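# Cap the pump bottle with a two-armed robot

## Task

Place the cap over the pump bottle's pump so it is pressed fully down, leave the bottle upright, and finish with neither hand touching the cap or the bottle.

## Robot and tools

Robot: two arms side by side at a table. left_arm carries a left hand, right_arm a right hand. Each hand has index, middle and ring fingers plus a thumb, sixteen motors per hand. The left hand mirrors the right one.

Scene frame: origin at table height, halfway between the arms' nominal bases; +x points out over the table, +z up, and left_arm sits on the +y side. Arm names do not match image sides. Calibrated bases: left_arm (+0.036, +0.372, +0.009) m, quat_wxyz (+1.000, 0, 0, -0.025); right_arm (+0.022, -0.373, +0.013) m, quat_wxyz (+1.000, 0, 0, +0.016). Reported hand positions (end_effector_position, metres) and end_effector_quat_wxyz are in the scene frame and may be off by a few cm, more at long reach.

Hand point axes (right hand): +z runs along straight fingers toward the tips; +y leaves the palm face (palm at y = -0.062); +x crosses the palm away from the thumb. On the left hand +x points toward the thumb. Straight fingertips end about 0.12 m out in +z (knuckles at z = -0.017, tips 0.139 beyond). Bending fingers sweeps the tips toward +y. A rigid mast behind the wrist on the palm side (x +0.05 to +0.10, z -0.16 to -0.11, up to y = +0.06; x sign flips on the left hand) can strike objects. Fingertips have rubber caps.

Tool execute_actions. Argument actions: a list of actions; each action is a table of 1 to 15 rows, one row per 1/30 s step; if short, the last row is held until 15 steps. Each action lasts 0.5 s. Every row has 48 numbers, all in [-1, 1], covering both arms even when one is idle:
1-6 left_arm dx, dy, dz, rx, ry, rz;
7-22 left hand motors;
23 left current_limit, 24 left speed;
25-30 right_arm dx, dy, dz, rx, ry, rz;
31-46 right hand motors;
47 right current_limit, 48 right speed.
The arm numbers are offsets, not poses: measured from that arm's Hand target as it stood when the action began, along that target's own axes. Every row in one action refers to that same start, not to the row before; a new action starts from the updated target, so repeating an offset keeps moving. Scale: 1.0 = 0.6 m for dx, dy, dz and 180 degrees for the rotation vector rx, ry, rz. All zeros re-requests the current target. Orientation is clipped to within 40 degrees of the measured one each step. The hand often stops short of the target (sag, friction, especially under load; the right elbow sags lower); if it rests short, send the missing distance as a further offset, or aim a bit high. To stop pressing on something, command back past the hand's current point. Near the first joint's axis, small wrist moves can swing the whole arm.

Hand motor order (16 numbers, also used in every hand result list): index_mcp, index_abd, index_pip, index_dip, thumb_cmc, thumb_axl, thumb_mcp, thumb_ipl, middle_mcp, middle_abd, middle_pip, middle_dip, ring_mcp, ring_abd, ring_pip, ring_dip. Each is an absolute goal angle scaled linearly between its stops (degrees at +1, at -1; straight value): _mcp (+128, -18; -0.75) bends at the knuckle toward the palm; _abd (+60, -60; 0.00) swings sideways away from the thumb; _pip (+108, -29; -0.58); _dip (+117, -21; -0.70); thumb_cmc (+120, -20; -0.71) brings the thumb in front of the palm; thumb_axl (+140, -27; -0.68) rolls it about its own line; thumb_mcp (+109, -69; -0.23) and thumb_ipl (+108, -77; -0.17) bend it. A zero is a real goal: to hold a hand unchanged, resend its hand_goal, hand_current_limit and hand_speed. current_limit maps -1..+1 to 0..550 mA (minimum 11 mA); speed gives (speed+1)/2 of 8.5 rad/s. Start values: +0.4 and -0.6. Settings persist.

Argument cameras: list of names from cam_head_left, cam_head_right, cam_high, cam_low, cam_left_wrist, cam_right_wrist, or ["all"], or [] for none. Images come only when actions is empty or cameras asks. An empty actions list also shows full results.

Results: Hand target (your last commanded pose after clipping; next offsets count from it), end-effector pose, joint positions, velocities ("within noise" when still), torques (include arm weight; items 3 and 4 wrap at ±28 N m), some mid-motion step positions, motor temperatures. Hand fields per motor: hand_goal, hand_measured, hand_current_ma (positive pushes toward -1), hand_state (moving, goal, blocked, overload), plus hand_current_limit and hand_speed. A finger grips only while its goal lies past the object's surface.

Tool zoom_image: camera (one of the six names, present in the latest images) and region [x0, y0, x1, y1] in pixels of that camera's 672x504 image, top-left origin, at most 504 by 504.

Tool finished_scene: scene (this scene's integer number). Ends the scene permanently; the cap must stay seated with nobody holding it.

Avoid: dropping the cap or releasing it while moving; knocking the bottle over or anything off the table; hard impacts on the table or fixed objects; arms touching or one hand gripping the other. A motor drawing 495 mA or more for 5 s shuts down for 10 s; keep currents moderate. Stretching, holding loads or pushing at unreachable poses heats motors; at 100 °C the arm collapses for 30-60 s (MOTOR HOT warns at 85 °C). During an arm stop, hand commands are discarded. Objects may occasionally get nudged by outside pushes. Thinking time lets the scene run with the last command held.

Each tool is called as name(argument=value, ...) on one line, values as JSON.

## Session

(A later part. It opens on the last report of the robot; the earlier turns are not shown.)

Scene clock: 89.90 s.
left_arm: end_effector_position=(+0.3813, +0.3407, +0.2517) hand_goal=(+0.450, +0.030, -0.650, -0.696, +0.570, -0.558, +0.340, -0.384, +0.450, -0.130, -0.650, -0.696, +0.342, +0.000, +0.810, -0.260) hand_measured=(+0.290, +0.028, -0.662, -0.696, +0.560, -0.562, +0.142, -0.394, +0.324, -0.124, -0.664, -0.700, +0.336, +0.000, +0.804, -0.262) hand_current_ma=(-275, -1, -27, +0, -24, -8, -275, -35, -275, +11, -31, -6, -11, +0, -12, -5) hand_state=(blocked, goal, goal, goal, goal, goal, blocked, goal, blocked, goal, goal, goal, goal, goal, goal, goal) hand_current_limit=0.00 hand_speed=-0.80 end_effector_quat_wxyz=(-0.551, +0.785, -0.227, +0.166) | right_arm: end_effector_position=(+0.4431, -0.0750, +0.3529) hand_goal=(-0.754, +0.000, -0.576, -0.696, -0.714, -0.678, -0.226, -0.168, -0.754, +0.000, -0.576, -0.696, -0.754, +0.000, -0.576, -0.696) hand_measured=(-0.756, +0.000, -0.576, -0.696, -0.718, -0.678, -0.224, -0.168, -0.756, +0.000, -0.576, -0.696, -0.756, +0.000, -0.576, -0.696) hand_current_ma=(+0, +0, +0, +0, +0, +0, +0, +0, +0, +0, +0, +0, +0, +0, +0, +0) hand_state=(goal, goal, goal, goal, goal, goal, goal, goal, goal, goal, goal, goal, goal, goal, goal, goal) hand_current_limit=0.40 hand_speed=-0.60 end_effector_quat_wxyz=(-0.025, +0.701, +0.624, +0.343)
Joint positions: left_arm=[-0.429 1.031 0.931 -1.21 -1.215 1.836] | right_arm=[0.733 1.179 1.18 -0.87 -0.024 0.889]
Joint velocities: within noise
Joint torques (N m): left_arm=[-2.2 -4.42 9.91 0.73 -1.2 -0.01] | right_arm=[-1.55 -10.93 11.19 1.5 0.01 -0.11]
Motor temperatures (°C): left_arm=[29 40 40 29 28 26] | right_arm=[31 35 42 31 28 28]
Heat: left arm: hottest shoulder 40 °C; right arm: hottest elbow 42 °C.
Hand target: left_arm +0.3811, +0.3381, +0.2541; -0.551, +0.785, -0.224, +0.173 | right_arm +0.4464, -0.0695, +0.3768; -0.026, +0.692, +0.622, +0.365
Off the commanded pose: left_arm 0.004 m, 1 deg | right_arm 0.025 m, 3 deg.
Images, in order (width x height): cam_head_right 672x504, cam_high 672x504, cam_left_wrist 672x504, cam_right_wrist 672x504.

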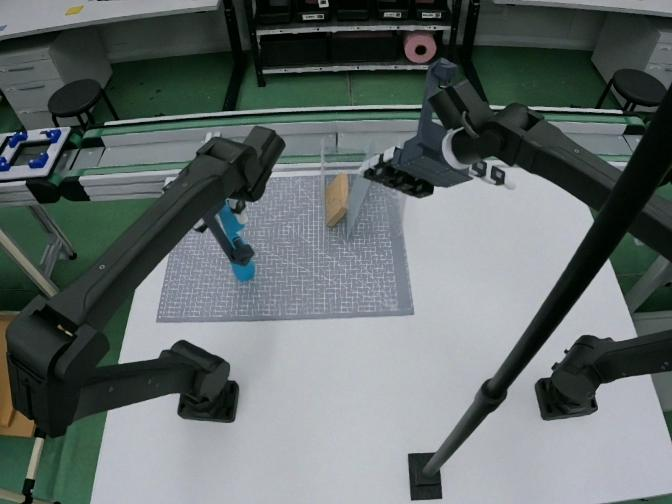

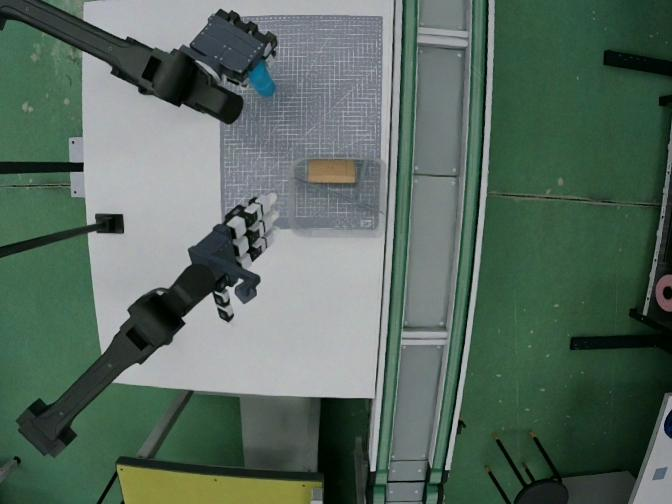

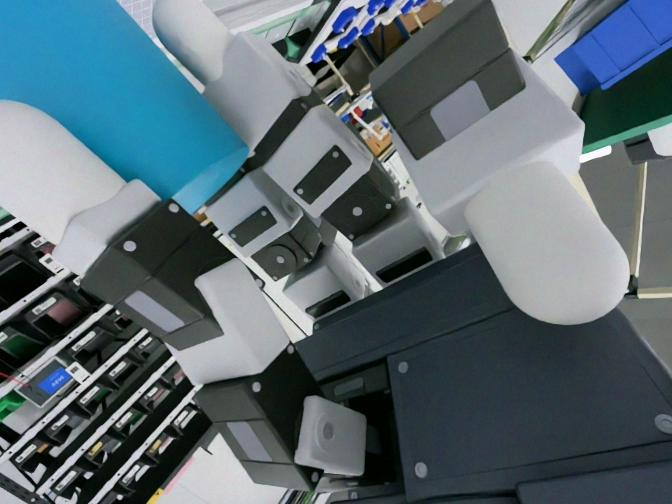

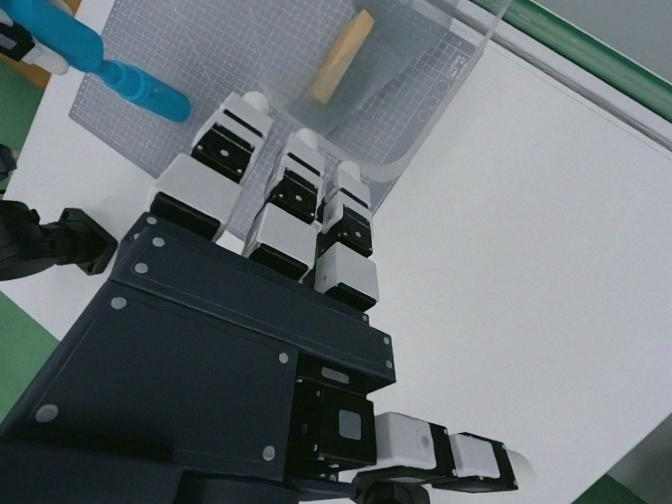

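zoom_image(camera="cam_right_wrist", region=[0, 0, 200, 130])

zoom_image(camera="cam_high", region=[180, 0, 300, 110])

Scaled by 2.520 from the camera's 672x504 image, which has a finer 960x720 frame.

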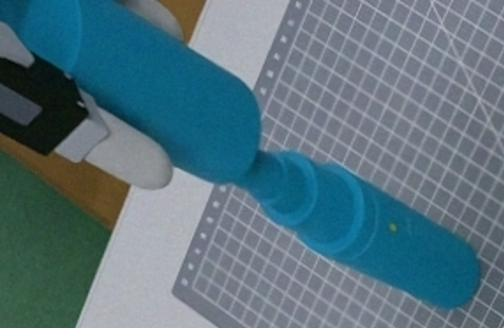

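Scaled by 4.200 from the camera's 672x504 image, which has a finer 960x720 frame.

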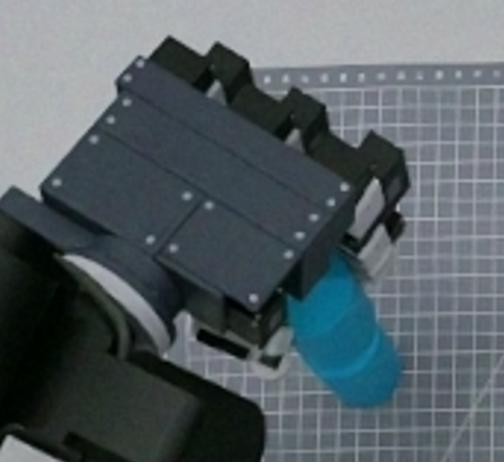

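zoom_image(camera="cam_right_wrist", region=[20, 0, 200, 130])

zoom_image(camera="cam_right_wrist", region=[60, 10, 140, 90])

Scaled by 2.800 from the camera's 672x504 image, which has a finer 960x720 frame.

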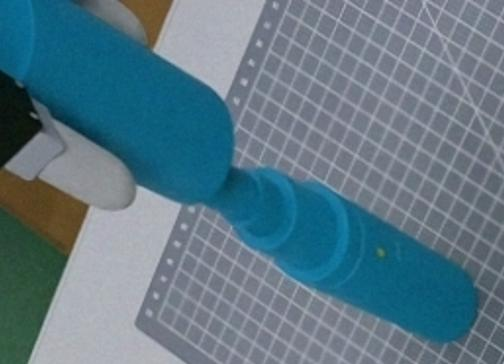

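Scaled by 6.300 from the camera's 672x504 image, which has a finer 960x720 frame.

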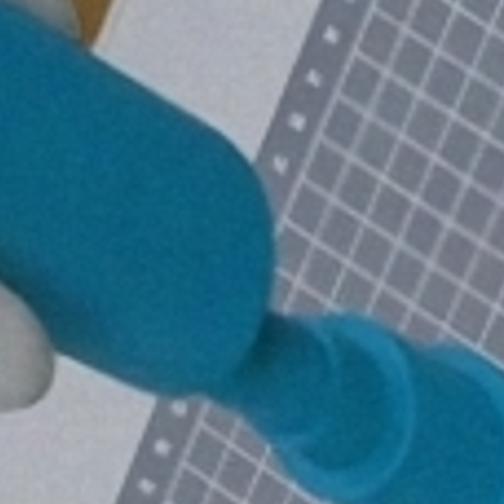

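execute_actions(actions=[[[-0.0208,-0.0007,-0.0083,0,0,0,0.45,0.03,-0.65,-0.696,0.571,-0.557,0.34,-0.384,0.45,-0.13,-0.65,-0.696,0.342,0,0.81,-0.26,0,-0.8,0,0,0,0,0,0,-0.754,0,-0.576,-0.696,-0.714,-0.678,-0.226,-0.168,-0.754,0,-0.576,-0.696,-0.754,0,-0.576,-0.696,0.4,-0.6]]], cameras=["cam_low","cam_right_wrist"])

zoom_image(camera="cam_low", region=[410, 120, 490, 260])

zoom_image(camera="cam_right_wrist", region=[20, 0, 200, 130])

Scene clock: 99.73 s.
left_arm: end_effector_position=(+0.3695, +0.3436, +0.2551) hand_goal=(+0.450, +0.030, -0.650, -0.696, +0.570, -0.558, +0.340, -0.384, +0.450, -0.130, -0.650, -0.696, +0.342, +0.000, +0.810, -0.260) hand_measured=(+0.290, +0.028, -0.662, -0.696, +0.560, -0.562, +0.142, -0.394, +0.324, -0.124, -0.664, -0.700, +0.336, +0.000, +0.804, -0.262) hand_current_ma=(-275, -1, -27, +0, -24, -8, -275, -35, -275, +11, -31, -6, -11, +0, -12, -5) hand_state=(blocked, goal, goal, goal, goal, goal, blocked, goal, blocked, goal, goal, goal, goal, goal, goal, goal) hand_current_limit=0.00 hand_speed=-0.80 end_effector_quat_wxyz=(-0.551, +0.786, -0.223, +0.169) | right_arm: end_effector_position=(+0.4431, -0.0750, +0.3529) hand_goal=(-0.754, +0.000, -0.576, -0.696, -0.714, -0.678, -0.226, -0.168, -0.754, +0.000, -0.576, -0.696, -0.754, +0.000, -0.576, -0.696) hand_measured=(-0.756, +0.000, -0.576, -0.696, -0.718, -0.678, -0.224, -0.168, -0.756, +0.000, -0.576, -0.696, -0.756, +0.000, -0.576, -0.696) hand_current_ma=(+0, +0, +0, +0, +0, +0, +0, +0, +0, +0, +0, +0, +0, +0, +0, +0) hand_state=(goal, goal, goal, goal, goal, goal, goal, goal, goal, goal, goal, goal, goal, goal, goal, goal) hand_current_limit=0.40 hand_speed=-0.60 end_effector_quat_wxyz=(-0.025, +0.701, +0.624, +0.343)
Joint positions: left_arm=[-0.439 0.998 0.92 -1.256 -1.218 1.801] | right_arm=[0.733 1.179 1.18 -0.87 -0.024 0.889]
Joint torques (N m): left_arm=[-1.85 -3.6 9.81 0.4 -1.19 -0.04] | right_arm=[-1.49 -10.7 11.17 1.48 0.02 -0.11]
Heat: left arm: hottest shoulder 40 °C; right arm: hottest elbow 42 °C.
Hand target: left_arm +0.3681, +0.3411, +0.2558; -0.551, +0.785, -0.224, +0.173 | right_arm +0.4464, -0.0695, +0.3768; -0.026, +0.692, +0.622, +0.365
Off the commanded pose: left_arm 0.003 m, 0 deg | right_arm 0.025 m, 3 deg.
Step readings (end_effector_position of left_arm | right_arm):
0: (+0.3813, +0.3407, +0.2517) | (+0.4431, -0.0750, +0.3529)
1: (+0.3813, +0.3407, +0.2517) | (+0.4431, -0.0750, +0.3529)
2: (+0.3811, +0.3405, +0.2519) | (+0.4431, -0.0750, +0.3529)
4: (+0.3786, +0.3412, +0.2520) | (+0.4431, -0.0750, +0.3529)
8: (+0.3719, +0.3434, +0.2535) | (+0.4431, -0.0750, +0.3529)
15: (+0.3695, +0.3437, +0.2551) | (+0.4431, -0.0750, +0.3529)
Images, in order (width x height): cam_low 672x504, cam_right_wrist 672x504.

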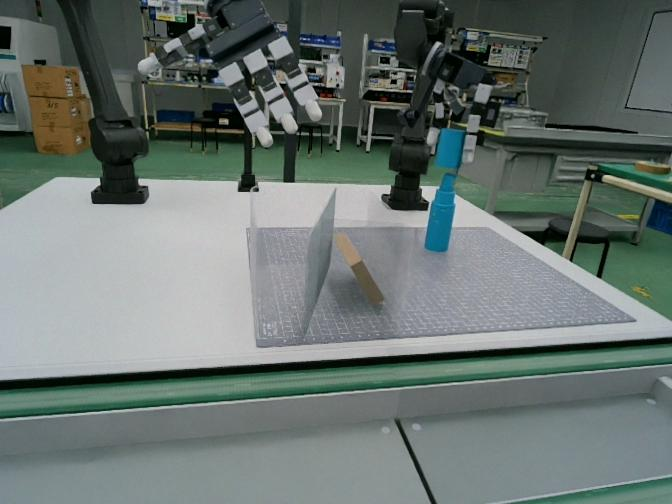

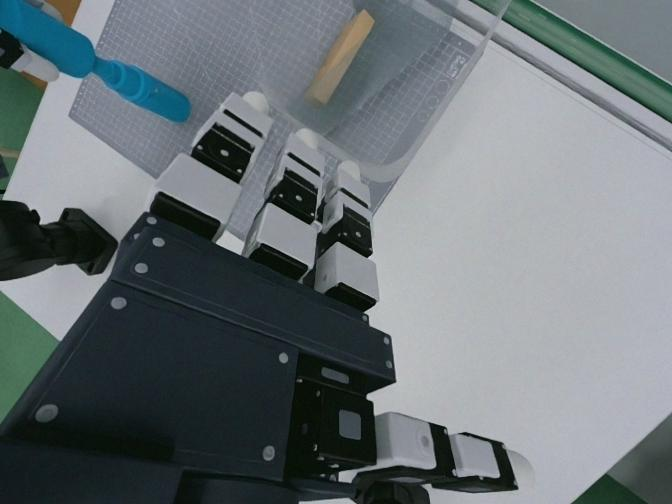

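Scaled by 3.600 from the camera's 672x504 image, which has a finer 960x720 frame.

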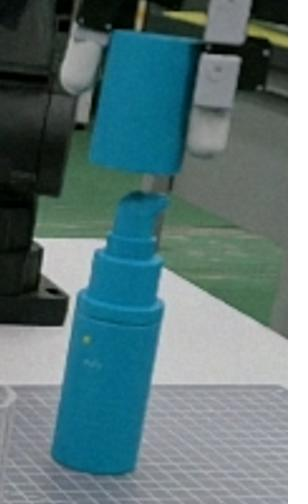

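Scaled by 2.800 from the camera's 672x504 image, which has a finer 960x720 frame.

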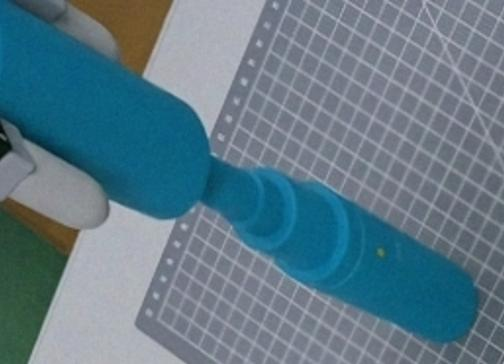

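execute_actions(actions=[[[-0.008,0.0303,0.0138,0,0,0,0.45,0.03,-0.65,-0.696,0.571,-0.557,0.34,-0.384,0.45,-0.13,-0.65,-0.696,0.342,0,0.81,-0.26,0,-0.8,0,0,0,0,0,0,-0.754,0,-0.576,-0.696,-0.714,-0.678,-0.226,-0.168,-0.754,0,-0.576,-0.696,-0.754,0,-0.576,-0.696,0.4,-0.6]]], cameras=["cam_low","cam_right_wrist"])

zoom_image(camera="cam_low", region=[410, 120, 490, 260])

zoom_image(camera="cam_right_wrist", region=[20, 0, 200, 130])

Scene clock: 103.07 s.
left_arm: end_effector_position=(+0.3647, +0.3466, +0.2338) hand_goal=(+0.450, +0.030, -0.650, -0.696, +0.570, -0.558, +0.340, -0.384, +0.450, -0.130, -0.650, -0.696, +0.342, +0.000, +0.810, -0.260) hand_measured=(+0.290, +0.028, -0.662, -0.696, +0.560, -0.562, +0.142, -0.394, +0.324, -0.124, -0.664, -0.700, +0.336, +0.000, +0.804, -0.262) hand_current_ma=(-275, -1, -28, +0, -24, -8, -275, -35, -275, +11, -32, -6, -11, +0, -12, -5) hand_state=(blocked, goal, goal, goal, goal, goal, blocked, goal, blocked, goal, goal, goal, goal, goal, goal, goal) hand_current_limit=0.00 hand_speed=-0.80 end_effector_quat_wxyz=(-0.553, +0.785, -0.226, +0.166) | right_arm: end_effector_position=(+0.4431, -0.0750, +0.3529) hand_goal=(-0.754, +0.000, -0.576, -0.696, -0.714, -0.678, -0.226, -0.168, -0.754, +0.000, -0.576, -0.696, -0.754, +0.000, -0.576, -0.696) hand_measured=(-0.756, +0.000, -0.576, -0.696, -0.718, -0.678, -0.224, -0.168, -0.756, +0.000, -0.576, -0.696, -0.756, +0.000, -0.576, -0.696) hand_current_ma=(+0, +0, +0, +0, +0, +0, +0, +0, +0, +0, +0, +0, +0, +0, +0, +0) hand_state=(goal, goal, goal, goal, goal, goal, goal, goal, goal, goal, goal, goal, goal, goal, goal, goal) hand_current_limit=0.40 hand_speed=-0.60 end_effector_quat_wxyz=(-0.025, +0.701, +0.624, +0.343)
Joint positions: left_arm=[-0.439 0.994 0.862 -1.212 -1.221 1.8] | right_arm=[0.733 1.179 1.18 -0.87 -0.024 0.889]
Joint torques (N m): left_arm=[-1.73 -4.42 9.74 1.24 -1.06 0.13] | right_arm=[-1.44 -10.75 11.22 1.46 0.02 -0.11]
Heat: left arm: hottest shoulder 39 °C; right arm: hottest elbow 42 °C.
Hand target: left_arm +0.3655, +0.3449, +0.2359; -0.551, +0.785, -0.224, +0.173 | right_arm +0.4464, -0.0695, +0.3768; -0.026, +0.692, +0.622, +0.365
Off the commanded pose: left_arm 0.003 m, 1 deg | right_arm 0.025 m, 3 deg.
Step readings (end_effector_position of left_arm | right_arm):
0: (+0.3695, +0.3436, +0.2551) | (+0.4431, -0.0750, +0.3529)
1: (+0.3695, +0.3436, +0.2551) | (+0.4431, -0.0750, +0.3529)
2: (+0.3691, +0.3440, +0.2540) | (+0.4431, -0.0750, +0.3529)
4: (+0.3676, +0.3449, +0.2493) | (+0.4431, -0.0750, +0.3529)
8: (+0.3632, +0.3474, +0.2360) | (+0.4431, -0.0750, +0.3529)
15: (+0.3644, +0.3467, +0.2338) | (+0.4431, -0.0750, +0.3529)
Images, in order (width x height): cam_low 672x504, cam_right_wrist 672x504.

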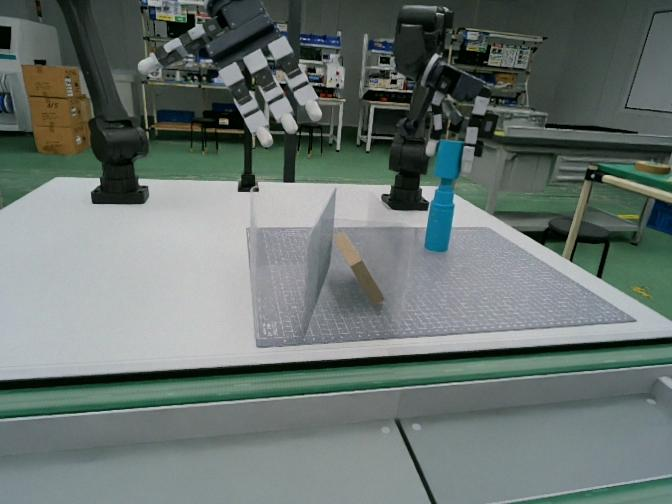

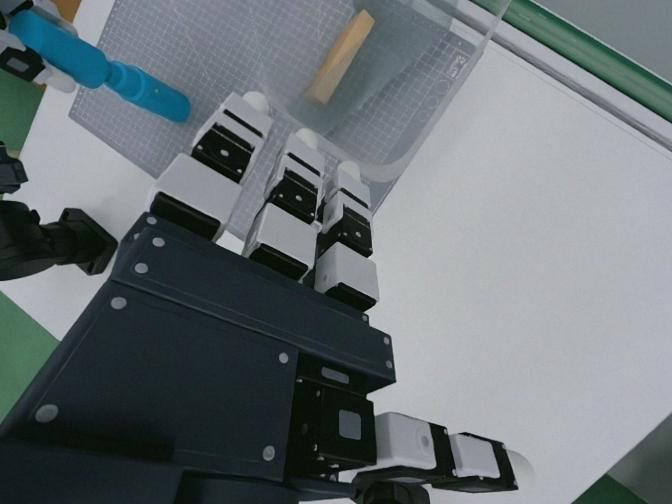

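Scaled by 3.600 from the camera's 672x504 image, which has a finer 960x720 frame.

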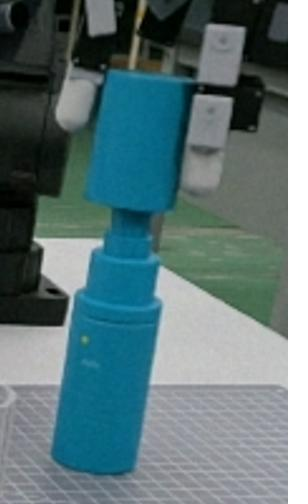

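Scaled by 2.800 from the camera's 672x504 image, which has a finer 960x720 frame.

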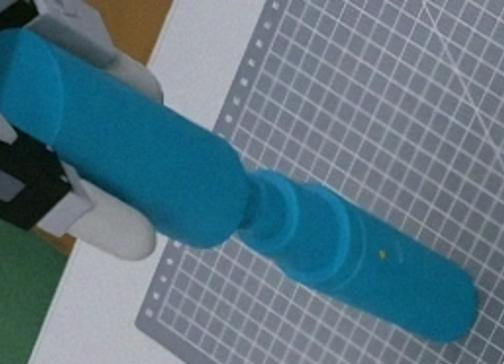

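execute_actions(actions=[[[0.0,0.0293,0.0175,0,0,0,0.45,0.03,-0.65,-0.696,0.571,-0.557,0.34,-0.384,0.45,-0.13,-0.65,-0.696,0.342,0,0.81,-0.26,0,-0.8,0,0,0,0,0,0,-0.754,0,-0.576,-0.696,-0.714,-0.678,-0.226,-0.168,-0.754,0,-0.576,-0.696,-0.754,0,-0.576,-0.696,0.4,-0.6]]], cameras=["cam_low","cam_right_wrist"])

zoom_image(camera="cam_low", region=[410, 120, 490, 260])

zoom_image(camera="cam_right_wrist", region=[20, 0, 200, 130])

Scene clock: 106.07 s.
left_arm: end_effector_position=(+0.3672, +0.3459, +0.2161) hand_goal=(+0.450, +0.030, -0.650, -0.696, +0.570, -0.558, +0.340, -0.384, +0.450, -0.130, -0.650, -0.696, +0.342, +0.000, +0.810, -0.260) hand_measured=(+0.290, +0.028, -0.662, -0.696, +0.560, -0.562, +0.142, -0.394, +0.324, -0.124, -0.664, -0.700, +0.336, +0.000, +0.804, -0.262) hand_current_ma=(-275, -1, -28, +0, -24, -8, -275, -35, -275, +12, -32, -6, -11, +0, -12, -5) hand_state=(blocked, goal, goal, goal, goal, goal, blocked, goal, blocked, goal, goal, goal, goal, goal, goal, goal) hand_current_limit=0.00 hand_speed=-0.80 end_effector_quat_wxyz=(-0.552, +0.784, -0.227, +0.173) | right_arm: end_effector_position=(+0.4431, -0.0750, +0.3529) hand_goal=(-0.754, +0.000, -0.576, -0.696, -0.714, -0.678, -0.226, -0.168, -0.754, +0.000, -0.576, -0.696, -0.754, +0.000, -0.576, -0.696) hand_measured=(-0.756, +0.000, -0.576, -0.696, -0.718, -0.678, -0.224, -0.168, -0.756, +0.000, -0.576, -0.696, -0.756, +0.000, -0.576, -0.696) hand_current_ma=(+0, +0, +0, +0, +0, +0, +0, +0, +0, +0, +0, +0, +0, +0, +0, +0) hand_state=(goal, goal, goal, goal, goal, goal, goal, goal, goal, goal, goal, goal, goal, goal, goal, goal) hand_current_limit=0.40 hand_speed=-0.60 end_effector_quat_wxyz=(-0.025, +0.701, +0.624, +0.343)
Joint positions: left_arm=[-0.437 0.993 0.81 -1.117 -1.221 1.836] | right_arm=[0.733 1.179 1.18 -0.87 -0.024 0.889]
Joint torques (N m): left_arm=[-0.67 -3.6 9.57 1.22 -0.93 0.17] | right_arm=[-1.49 -10.87 11.21 1.48 0.02 -0.11]
Heat: left arm: hottest shoulder 39 °C; right arm: hottest elbow 42 °C.
Hand target: left_arm +0.3681, +0.3480, +0.2158; -0.551, +0.785, -0.224, +0.173 | right_arm +0.4464, -0.0695, +0.3768; -0.026, +0.692, +0.622, +0.365
Off the commanded pose: left_arm 0.002 m, 0 deg | right_arm 0.025 m, 3 deg.
Step readings (end_effector_position of left_arm | right_arm):
0: (+0.3648, +0.3466, +0.2339) | (+0.4431, -0.0750, +0.3529)
1: (+0.3648, +0.3465, +0.2337) | (+0.4431, -0.0750, +0.3529)
2: (+0.3653, +0.3463, +0.2327) | (+0.4431, -0.0750, +0.3529)
4: (+0.3667, +0.3455, +0.2292) | (+0.4431, -0.0750, +0.3529)
8: (+0.3657, +0.3460, +0.2184) | (+0.4431, -0.0750, +0.3529)
15: (+0.3670, +0.3459, +0.2161) | (+0.4431, -0.0750, +0.3529)
Images, in order (width x height): cam_low 672x504, cam_right_wrist 672x504.

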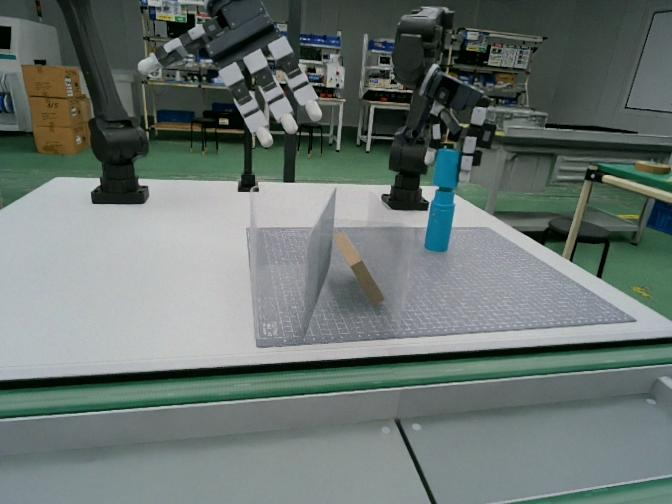

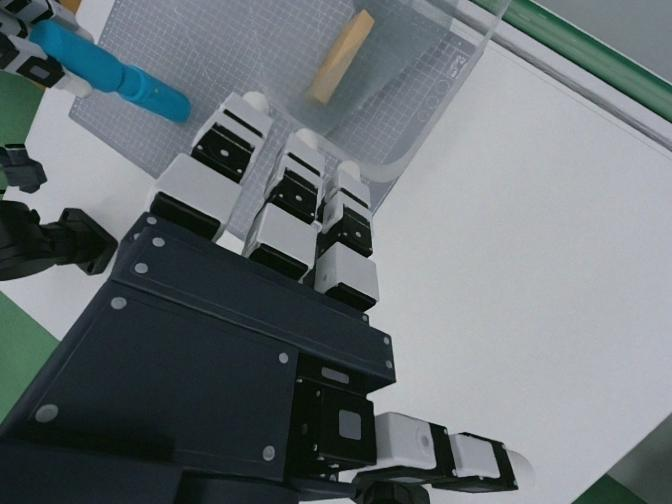

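Scaled by 3.600 from the camera's 672x504 image, which has a finer 960x720 frame.

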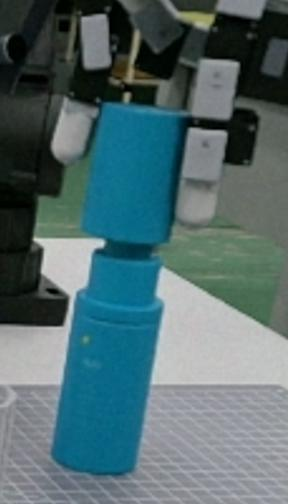

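Scaled by 2.800 from the camera's 672x504 image, which has a finer 960x720 frame.

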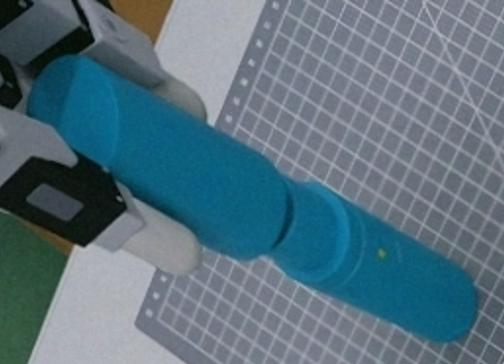

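execute_actions(actions=[[[-0.001,0.034,0.0138,0,0,0,0.45,0.03,-0.65,-0.696,0.571,-0.557,0.34,-0.384,0.45,-0.13,-0.65,-0.696,0.342,0,0.81,-0.26,0,-0.8,0,0,0,0,0,0,-0.754,0,-0.576,-0.696,-0.714,-0.678,-0.226,-0.168,-0.754,0,-0.576,-0.696,-0.754,0,-0.576,-0.696,0.4,-0.6]]], cameras=["cam_low","cam_right_wrist"])

zoom_image(camera="cam_low", region=[410, 120, 490, 260])

zoom_image(camera="cam_right_wrist", region=[20, 0, 200, 130])

Scene clock: 108.67 s.
left_arm: end_effector_position=(+0.3701, +0.3458, +0.2029) hand_goal=(+0.450, +0.030, -0.650, -0.696, +0.570, -0.558, +0.340, -0.384, +0.450, -0.130, -0.650, -0.696, +0.342, +0.000, +0.810, -0.260) hand_measured=(+0.290, +0.028, -0.662, -0.696, +0.558, -0.564, +0.142, -0.394, +0.324, -0.116, -0.664, -0.700, +0.336, +0.000, +0.804, -0.262) hand_current_ma=(-275, -2, -28, +0, -27, -15, -275, -36, -275, +30, -33, -6, -11, +0, -12, -5) hand_state=(blocked, goal, goal, goal, goal, goal, blocked, goal, blocked, goal, goal, goal, goal, goal, goal, goal) hand_current_limit=0.00 hand_speed=-0.80 end_effector_quat_wxyz=(-0.551, +0.784, -0.219, +0.183) | right_arm: end_effector_position=(+0.4431, -0.0750, +0.3529) hand_goal=(-0.754, +0.000, -0.576, -0.696, -0.714, -0.678, -0.226, -0.168, -0.754, +0.000, -0.576, -0.696, -0.754, +0.000, -0.576, -0.696) hand_measured=(-0.756, +0.000, -0.576, -0.696, -0.718, -0.678, -0.224, -0.168, -0.756, +0.000, -0.576, -0.696, -0.756, +0.000, -0.576, -0.696) hand_current_ma=(+0, +0, +0, +0, +0, +0, +0, +0, +0, +0, +0, +0, +0, +0, +0, +0) hand_state=(goal, goal, goal, goal, goal, goal, goal, goal, goal, goal, goal, goal, goal, goal, goal, goal) hand_current_limit=0.40 hand_speed=-0.60 end_effector_quat_wxyz=(-0.025, +0.701, +0.624, +0.343)
Joint positions: left_arm=[-0.434 0.993 0.77 -1.043 -1.222 1.845] | right_arm=[0.733 1.179 1.18 -0.87 -0.024 0.889]
Joint torques (N m): left_arm=[-0.67 -2.67 8.53 1.32 -0.78 0.21] | right_arm=[-1.44 -10.87 11.19 1.46 0.02 -0.12]
Heat: left arm: hottest elbow 40 °C; right arm: hottest elbow 43 °C.
Hand target: left_arm +0.3686, +0.3489, +0.1937; -0.551, +0.785, -0.224, +0.173 | right_arm +0.4464, -0.0695, +0.3768; -0.026, +0.692, +0.622, +0.365
Off the commanded pose: left_arm 0.010 m, 1 deg | right_arm 0.025 m, 3 deg.
Step readings (end_effector_position of left_arm | right_arm):
0: (+0.3672, +0.3459, +0.2161) | (+0.4431, -0.0750, +0.3529)
1: (+0.3672, +0.3459, +0.2160) | (+0.4431, -0.0750, +0.3529)
2: (+0.3676, +0.3457, +0.2150) | (+0.4431, -0.0750, +0.3529)
4: (+0.3680, +0.3456, +0.2108) | (+0.4431, -0.0750, +0.3529)
8: (+0.3678, +0.3464, +0.2032) | (+0.4431, -0.0750, +0.3529)
15: (+0.3699, +0.3458, +0.2028) | (+0.4431, -0.0750, +0.3529)
Images, in order (width x height): cam_low 672x504, cam_right_wrist 672x504.

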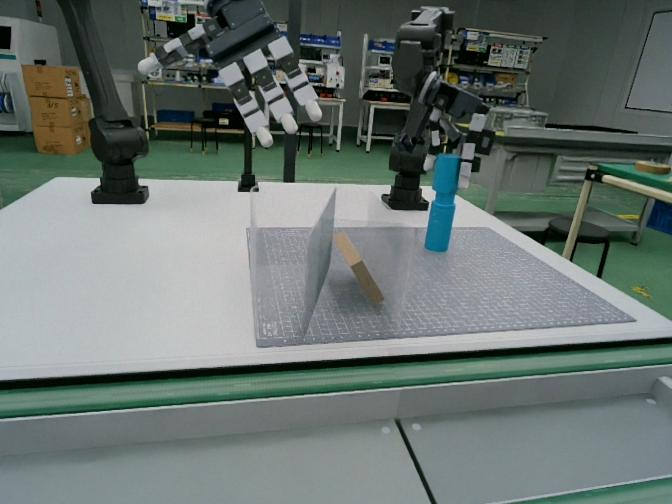

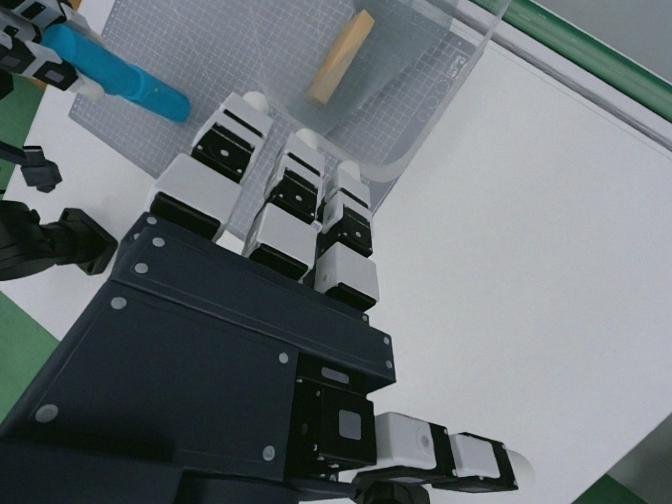

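Scaled by 3.600 from the camera's 672x504 image, which has a finer 960x720 frame.

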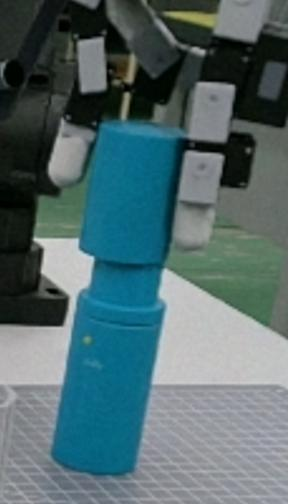

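Scaled by 2.800 from the camera's 672x504 image, which has a finer 960x720 frame.

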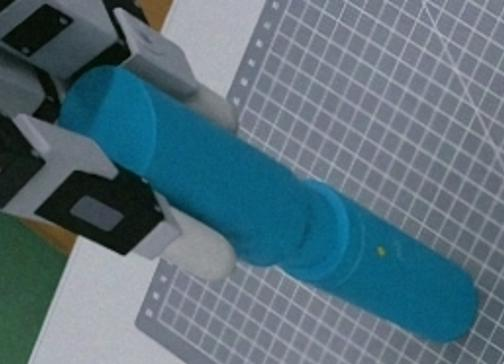

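execute_actions(actions=[[[-0.0053,-0.0248,0.0,0,0,0,0.45,0.03,-0.65,-0.696,0.571,-0.557,0.34,-0.384,0.45,-0.13,-0.65,-0.696,0.342,0,0.81,-0.26,0,-0.8,0,0,0,0,0,0,-0.754,0,-0.576,-0.696,-0.714,-0.678,-0.226,-0.168,-0.754,0,-0.576,-0.696,-0.754,0,-0.576,-0.696,0.4,-0.6]]], cameras=["cam_low","cam_right_wrist"])

zoom_image(camera="cam_low", region=[410, 120, 490, 260])

zoom_image(camera="cam_right_wrist", region=[20, 0, 200, 130])

Scene clock: 111.63 s.
left_arm: end_effector_position=(+0.3664, +0.3531, +0.2041) hand_goal=(+0.450, +0.030, -0.650, -0.696, +0.570, -0.558, +0.340, -0.384, +0.450, -0.130, -0.650, -0.696, +0.342, +0.000, +0.810, -0.260) hand_measured=(+0.290, +0.030, -0.662, -0.696, +0.558, -0.564, +0.142, -0.396, +0.328, -0.116, -0.664, -0.700, +0.336, +0.000, +0.804, -0.262) hand_current_ma=(-275, -1, -29, +0, -27, -15, -275, -36, -275, +30, -33, -7, -11, +0, -12, -5) hand_state=(blocked, goal, goal, goal, goal, goal, blocked, goal, blocked, goal, goal, goal, goal, goal, goal, goal) hand_current_limit=0.00 hand_speed=-0.80 end_effector_quat_wxyz=(-0.552, +0.784, -0.229, +0.169) | right_arm: end_effector_position=(+0.4431, -0.0750, +0.3529) hand_goal=(-0.754, +0.000, -0.576, -0.696, -0.714, -0.678, -0.226, -0.168, -0.754, +0.000, -0.576, -0.696, -0.754, +0.000, -0.576, -0.696) hand_measured=(-0.756, +0.000, -0.576, -0.696, -0.718, -0.678, -0.224, -0.168, -0.756, +0.000, -0.576, -0.696, -0.756, +0.000, -0.576, -0.696) hand_current_ma=(+0, +0, +0, +0, +0, +0, +0, +0, +0, +0, +0, +0, +0, +0, +0, +0) hand_state=(goal, goal, goal, goal, goal, goal, goal, goal, goal, goal, goal, goal, goal, goal, goal, goal) hand_current_limit=0.40 hand_speed=-0.60 end_effector_quat_wxyz=(-0.025, +0.701, +0.624, +0.343)
Joint positions: left_arm=[-0.414 0.981 0.77 -1.038 -1.212 1.9] | right_arm=[0.733 1.179 1.18 -0.87 -0.024 0.889]
Joint torques (N m): left_arm=[-0.73 -4.01 10.02 1.46 -0.91 0.16] | right_arm=[-1.55 -10.75 11.15 1.48 0.03 -0.11]
Heat: left arm: hottest elbow 40 °C; right arm: hottest elbow 43 °C.
Hand target: left_arm +0.3683, +0.3550, +0.2077; -0.551, +0.785, -0.224, +0.173 | right_arm +0.4464, -0.0695, +0.3768; -0.026, +0.692, +0.622, +0.365
Off the commanded pose: left_arm 0.004 m, 1 deg | right_arm 0.025 m, 3 deg.
Step readings (end_effector_position of left_arm | right_arm):
0: (+0.3701, +0.3458, +0.2029) | (+0.4431, -0.0750, +0.3529)
1: (+0.3701, +0.3458, +0.2029) | (+0.4431, -0.0750, +0.3529)
2: (+0.3699, +0.3465, +0.2029) | (+0.4431, -0.0750, +0.3529)
4: (+0.3692, +0.3478, +0.2033) | (+0.4431, -0.0750, +0.3529)
8: (+0.3675, +0.3514, +0.2037) | (+0.4431, -0.0750, +0.3529)
15: (+0.3666, +0.3529, +0.2040) | (+0.4431, -0.0750, +0.3529)
Images, in order (width x height): cam_low 672x504, cam_right_wrist 672x504.

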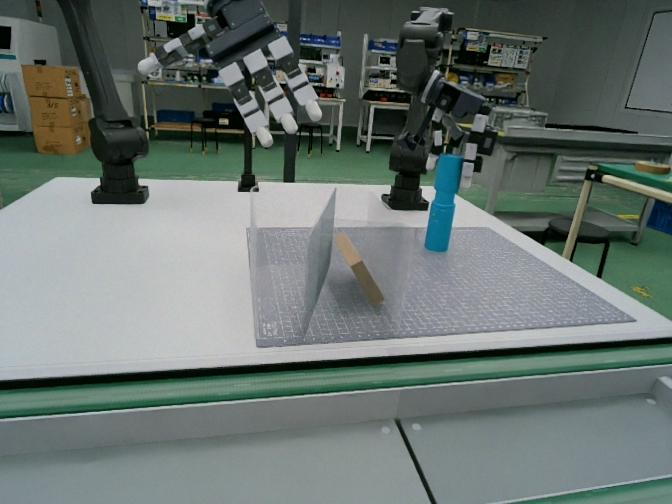

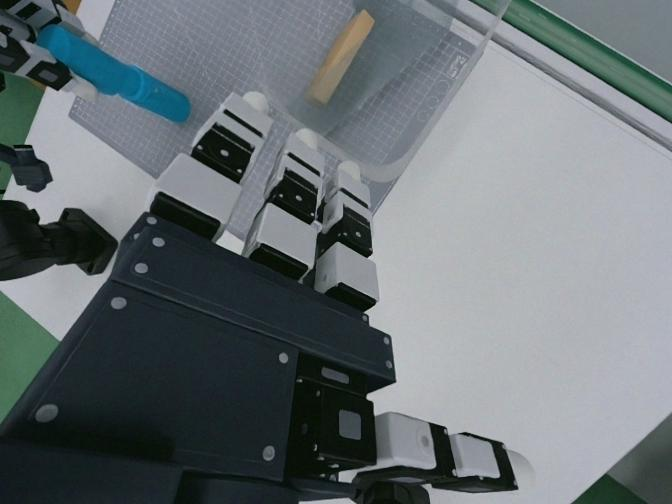

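Scaled by 3.600 from the camera's 672x504 image, which has a finer 960x720 frame.

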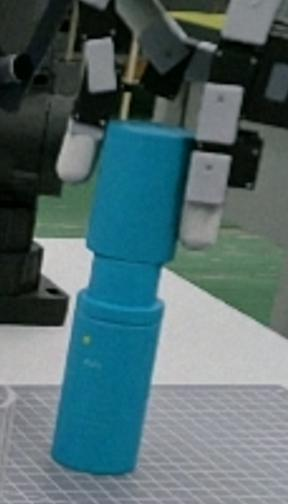

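Scaled by 2.800 from the camera's 672x504 image, which has a finer 960x720 frame.

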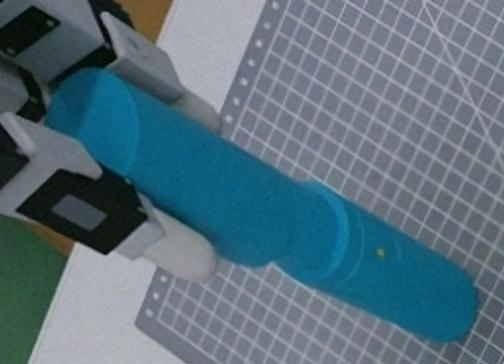

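execute_actions(actions=[[[0.0078,0.0035,-0.0105,0,0,0,0.45,0.03,-0.65,-0.696,0.571,-0.557,0.34,-0.384,0.45,-0.13,-0.65,-0.696,0.342,0,0.81,-0.26,0,-0.8,0,0,0,0,0,0,-0.754,0,-0.576,-0.696,-0.714,-0.678,-0.226,-0.168,-0.754,0,-0.576,-0.696,-0.754,0,-0.576,-0.696,0.4,-0.6]],[[0.0,0.031,0.011,0,0,0,0.45,0.03,-0.65,-0.696,0.571,-0.557,0.34,-0.384,0.45,-0.13,-0.65,-0.696,0.342,0,0.81,-0.26,0,-0.8,0,0,0,0,0,0,-0.754,0,-0.576,-0.696,-0.714,-0.678,-0.226,-0.168,-0.754,0,-0.576,-0.696,-0.754,0,-0.576,-0.696,0.4,-0.6]]], cameras=["cam_low","cam_right_wrist"])

zoom_image(camera="cam_low", region=[410, 120, 490, 260])

zoom_image(camera="cam_right_wrist", region=[20, 0, 200, 130])

Scene clock: 116.03 s.
left_arm: end_effector_position=(+0.3670, +0.3514, +0.1909) hand_goal=(+0.450, +0.030, -0.650, -0.696, +0.570, -0.558, +0.340, -0.384, +0.450, -0.130, -0.650, -0.696, +0.342, +0.000, +0.810, -0.260) hand_measured=(+0.290, +0.028, -0.664, -0.696, +0.558, -0.564, +0.142, -0.396, +0.336, -0.116, -0.664, -0.700, +0.336, +0.000, +0.804, -0.262) hand_current_ma=(-275, -2, -31, +0, -27, -15, -275, -36, -275, +30, -33, -7, -11, +0, -12, -5) hand_state=(blocked, goal, goal, goal, goal, goal, blocked, goal, blocked, goal, goal, goal, goal, goal, goal, goal) hand_current_limit=0.00 hand_speed=-0.80 end_effector_quat_wxyz=(-0.553, +0.785, -0.223, +0.167) | right_arm: end_effector_position=(+0.4431, -0.0750, +0.3529) hand_goal=(-0.754, +0.000, -0.576, -0.696, -0.714, -0.678, -0.226, -0.168, -0.754, +0.000, -0.576, -0.696, -0.754, +0.000, -0.576, -0.696) hand_measured=(-0.756, +0.000, -0.576, -0.696, -0.718, -0.678, -0.224, -0.168, -0.756, +0.000, -0.576, -0.696, -0.756, +0.000, -0.576, -0.696) hand_current_ma=(+0, +0, +0, +0, +0, +0, +0, +0, +0, +0, +0, +0, +0, +0, +0, +0) hand_state=(goal, goal, goal, goal, goal, goal, goal, goal, goal, goal, goal, goal, goal, goal, goal, goal) hand_current_limit=0.40 hand_speed=-0.60 end_effector_quat_wxyz=(-0.025, +0.701, +0.624, +0.343)
Joint positions: left_arm=[-0.421 1.008 0.752 -1.039 -1.219 1.846] | right_arm=[0.733 1.179 1.18 -0.87 -0.024 0.889]
Joint torques (N m): left_arm=[-2.26 -3.25 9.33 1.26 -0.96 0.06] | right_arm=[-1.55 -10.87 11.17 1.5 0.01 -0.12]
Heat: left arm: hottest elbow 40 °C; right arm: hottest elbow 43 °C.
Hand target: left_arm +0.3690, +0.3466, +0.1882; -0.551, +0.785, -0.224, +0.173 | right_arm +0.4464, -0.0695, +0.3768; -0.026, +0.692, +0.622, +0.365
Off the commanded pose: left_arm 0.006 m, 1 deg | right_arm 0.025 m, 3 deg.
Step readings (end_effector_position of left_arm | right_arm):
0: (+0.3663, +0.3531, +0.2040) | (+0.4431, -0.0750, +0.3529)
1: (+0.3663, +0.3531, +0.2040) | (+0.4431, -0.0750, +0.3529)
2: (+0.3664, +0.3531, +0.2041) | (+0.4431, -0.0750, +0.3529)
4: (+0.3658, +0.3534, +0.2039) | (+0.4431, -0.0750, +0.3529)
8: (+0.3642, +0.3530, +0.2033) | (+0.4431, -0.0750, +0.3529)
15: (+0.3638, +0.3530, +0.2030) | (+0.4431, -0.0750, +0.3529)
16: (+0.3638, +0.3530, +0.2029) | (+0.4431, -0.0750, +0.3529)
17: (+0.3640, +0.3530, +0.2028) | (+0.4431, -0.0750, +0.3529)
19: (+0.3652, +0.3528, +0.2026) | (+0.4431, -0.0750, +0.3529)
23: (+0.3672, +0.3514, +0.1974) | (+0.4431, -0.0750, +0.3529)
30: (+0.3668, +0.3515, +0.1908) | (+0.4431, -0.0750, +0.3529)
Images, in order (width x height): cam_low 672x504, cam_right_wrist 672x504.

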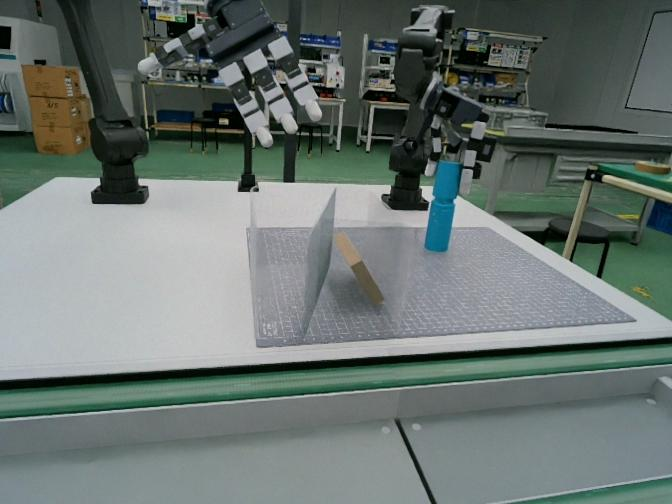

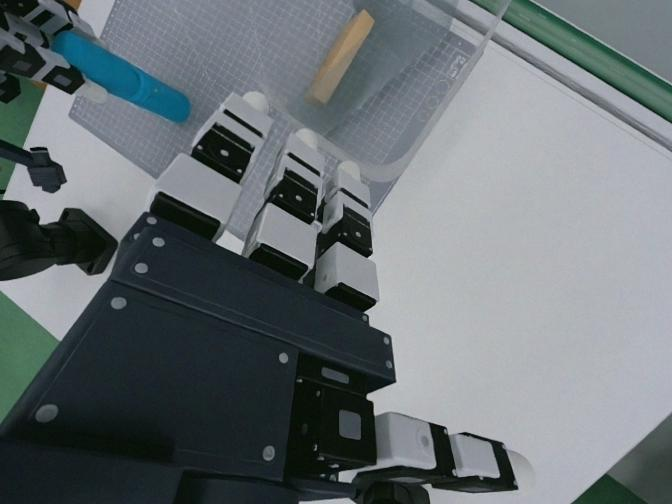

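Scaled by 3.600 from the camera's 672x504 image, which has a finer 960x720 frame.

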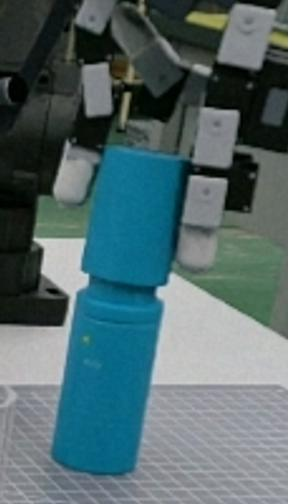

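Scaled by 2.800 from the camera's 672x504 image, which has a finer 960x720 frame.

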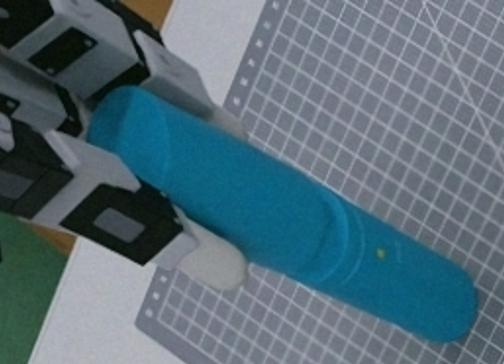

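execute_actions(actions=[[[0.0,0.027,0.0097,0,0,0,0.45,0.03,-0.65,-0.696,0.571,-0.557,0.34,-0.384,0.45,-0.13,-0.65,-0.696,0.342,0,0.81,-0.26,0,-0.8,0,0,0,0,0,0,-0.754,0,-0.576,-0.696,-0.714,-0.678,-0.226,-0.168,-0.754,0,-0.576,-0.696,-0.754,0,-0.576,-0.696,0.4,-0.6]]], cameras=["cam_low","cam_right_wrist"])

zoom_image(camera="cam_low", region=[410, 120, 490, 260])

zoom_image(camera="cam_right_wrist", region=[20, 0, 200, 130])

Scene clock: 117.63 s.
left_arm: end_effector_position=(+0.3702, +0.3503, +0.1807) hand_goal=(+0.450, +0.030, -0.650, -0.696, +0.570, -0.558, +0.340, -0.384, +0.450, -0.130, -0.650, -0.696, +0.342, +0.000, +0.810, -0.260) hand_measured=(+0.292, +0.026, -0.664, -0.696, +0.558, -0.564, +0.142, -0.396, +0.336, -0.110, -0.666, -0.700, +0.336, +0.000, +0.804, -0.262) hand_current_ma=(-275, -8, -31, +0, -29, -15, -275, -36, -275, +44, -37, -7, -11, +0, -12, -5) hand_state=(blocked, goal, goal, goal, goal, goal, blocked, goal, blocked, goal, goal, goal, goal, goal, goal, goal) hand_current_limit=0.00 hand_speed=-0.80 end_effector_quat_wxyz=(-0.553, +0.785, -0.216, +0.176) | right_arm: end_effector_position=(+0.4431, -0.0750, +0.3529) hand_goal=(-0.754, +0.000, -0.576, -0.696, -0.714, -0.678, -0.226, -0.168, -0.754, +0.000, -0.576, -0.696, -0.754, +0.000, -0.576, -0.696) hand_measured=(-0.756, +0.000, -0.576, -0.696, -0.718, -0.678, -0.224, -0.168, -0.756, +0.000, -0.576, -0.696, -0.756, +0.000, -0.576, -0.696) hand_current_ma=(+0, +0, +0, +0, +0, +0, +0, +0, +0, +0, +0, +0, +0, +0, +0, +0) hand_state=(goal, goal, goal, goal, goal, goal, goal, goal, goal, goal, goal, goal, goal, goal, goal, goal) hand_current_limit=0.40 hand_speed=-0.60 end_effector_quat_wxyz=(-0.025, +0.701, +0.624, +0.343)
Joint positions: left_arm=[-0.421 1.016 0.725 -0.985 -1.222 1.844] | right_arm=[0.733 1.179 1.18 -0.87 -0.024 0.889]
Joint torques (N m): left_arm=[-1.9 -2.43 8.65 1.21 -0.82 0.02] | right_arm=[-1.55 -10.75 11.17 1.52 0.01 -0.11]
Heat: left arm: hottest elbow 40 °C; right arm: hottest elbow 43 °C.
Hand target: left_arm +0.3695, +0.3464, +0.1710; -0.551, +0.785, -0.224, +0.173 | right_arm +0.4464, -0.0695, +0.3768; -0.026, +0.692, +0.622, +0.365
Off the commanded pose: left_arm 0.010 m, 1 deg | right_arm 0.025 m, 3 deg.
Step readings (end_effector_position of left_arm | right_arm):
0: (+0.3670, +0.3514, +0.1909) | (+0.4431, -0.0750, +0.3529)
1: (+0.3670, +0.3514, +0.1907) | (+0.4431, -0.0750, +0.3529)
2: (+0.3673, +0.3514, +0.1903) | (+0.4431, -0.0750, +0.3529)
4: (+0.3681, +0.3513, +0.1883) | (+0.4431, -0.0750, +0.3529)
8: (+0.3692, +0.3508, +0.1839) | (+0.4431, -0.0750, +0.3529)
15: (+0.3700, +0.3504, +0.1809) | (+0.4431, -0.0750, +0.3529)
Images, in order (width x height): cam_low 672x504, cam_right_wrist 672x504.

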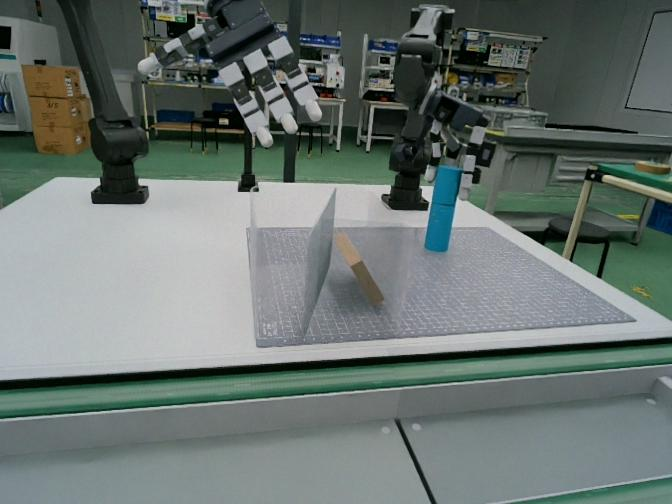

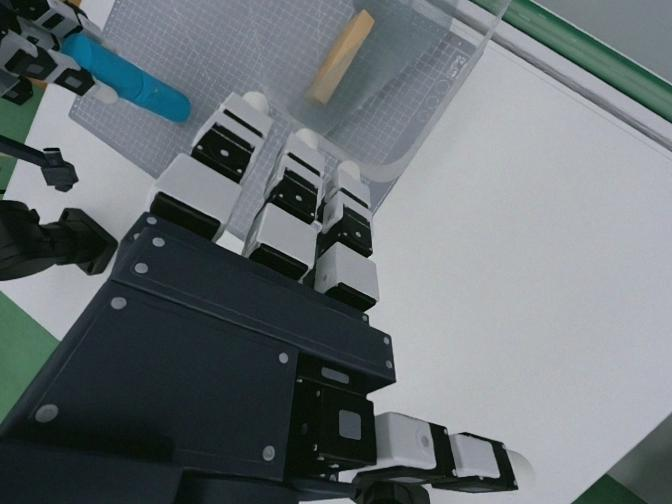

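Scaled by 3.600 from the camera's 672x504 image, which has a finer 960x720 frame.

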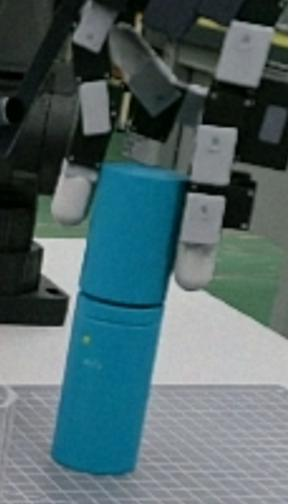

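Scaled by 2.800 from the camera's 672x504 image, which has a finer 960x720 frame.

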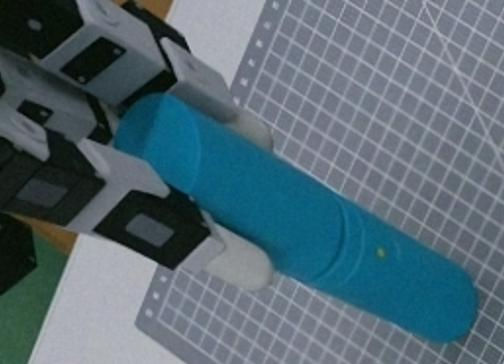

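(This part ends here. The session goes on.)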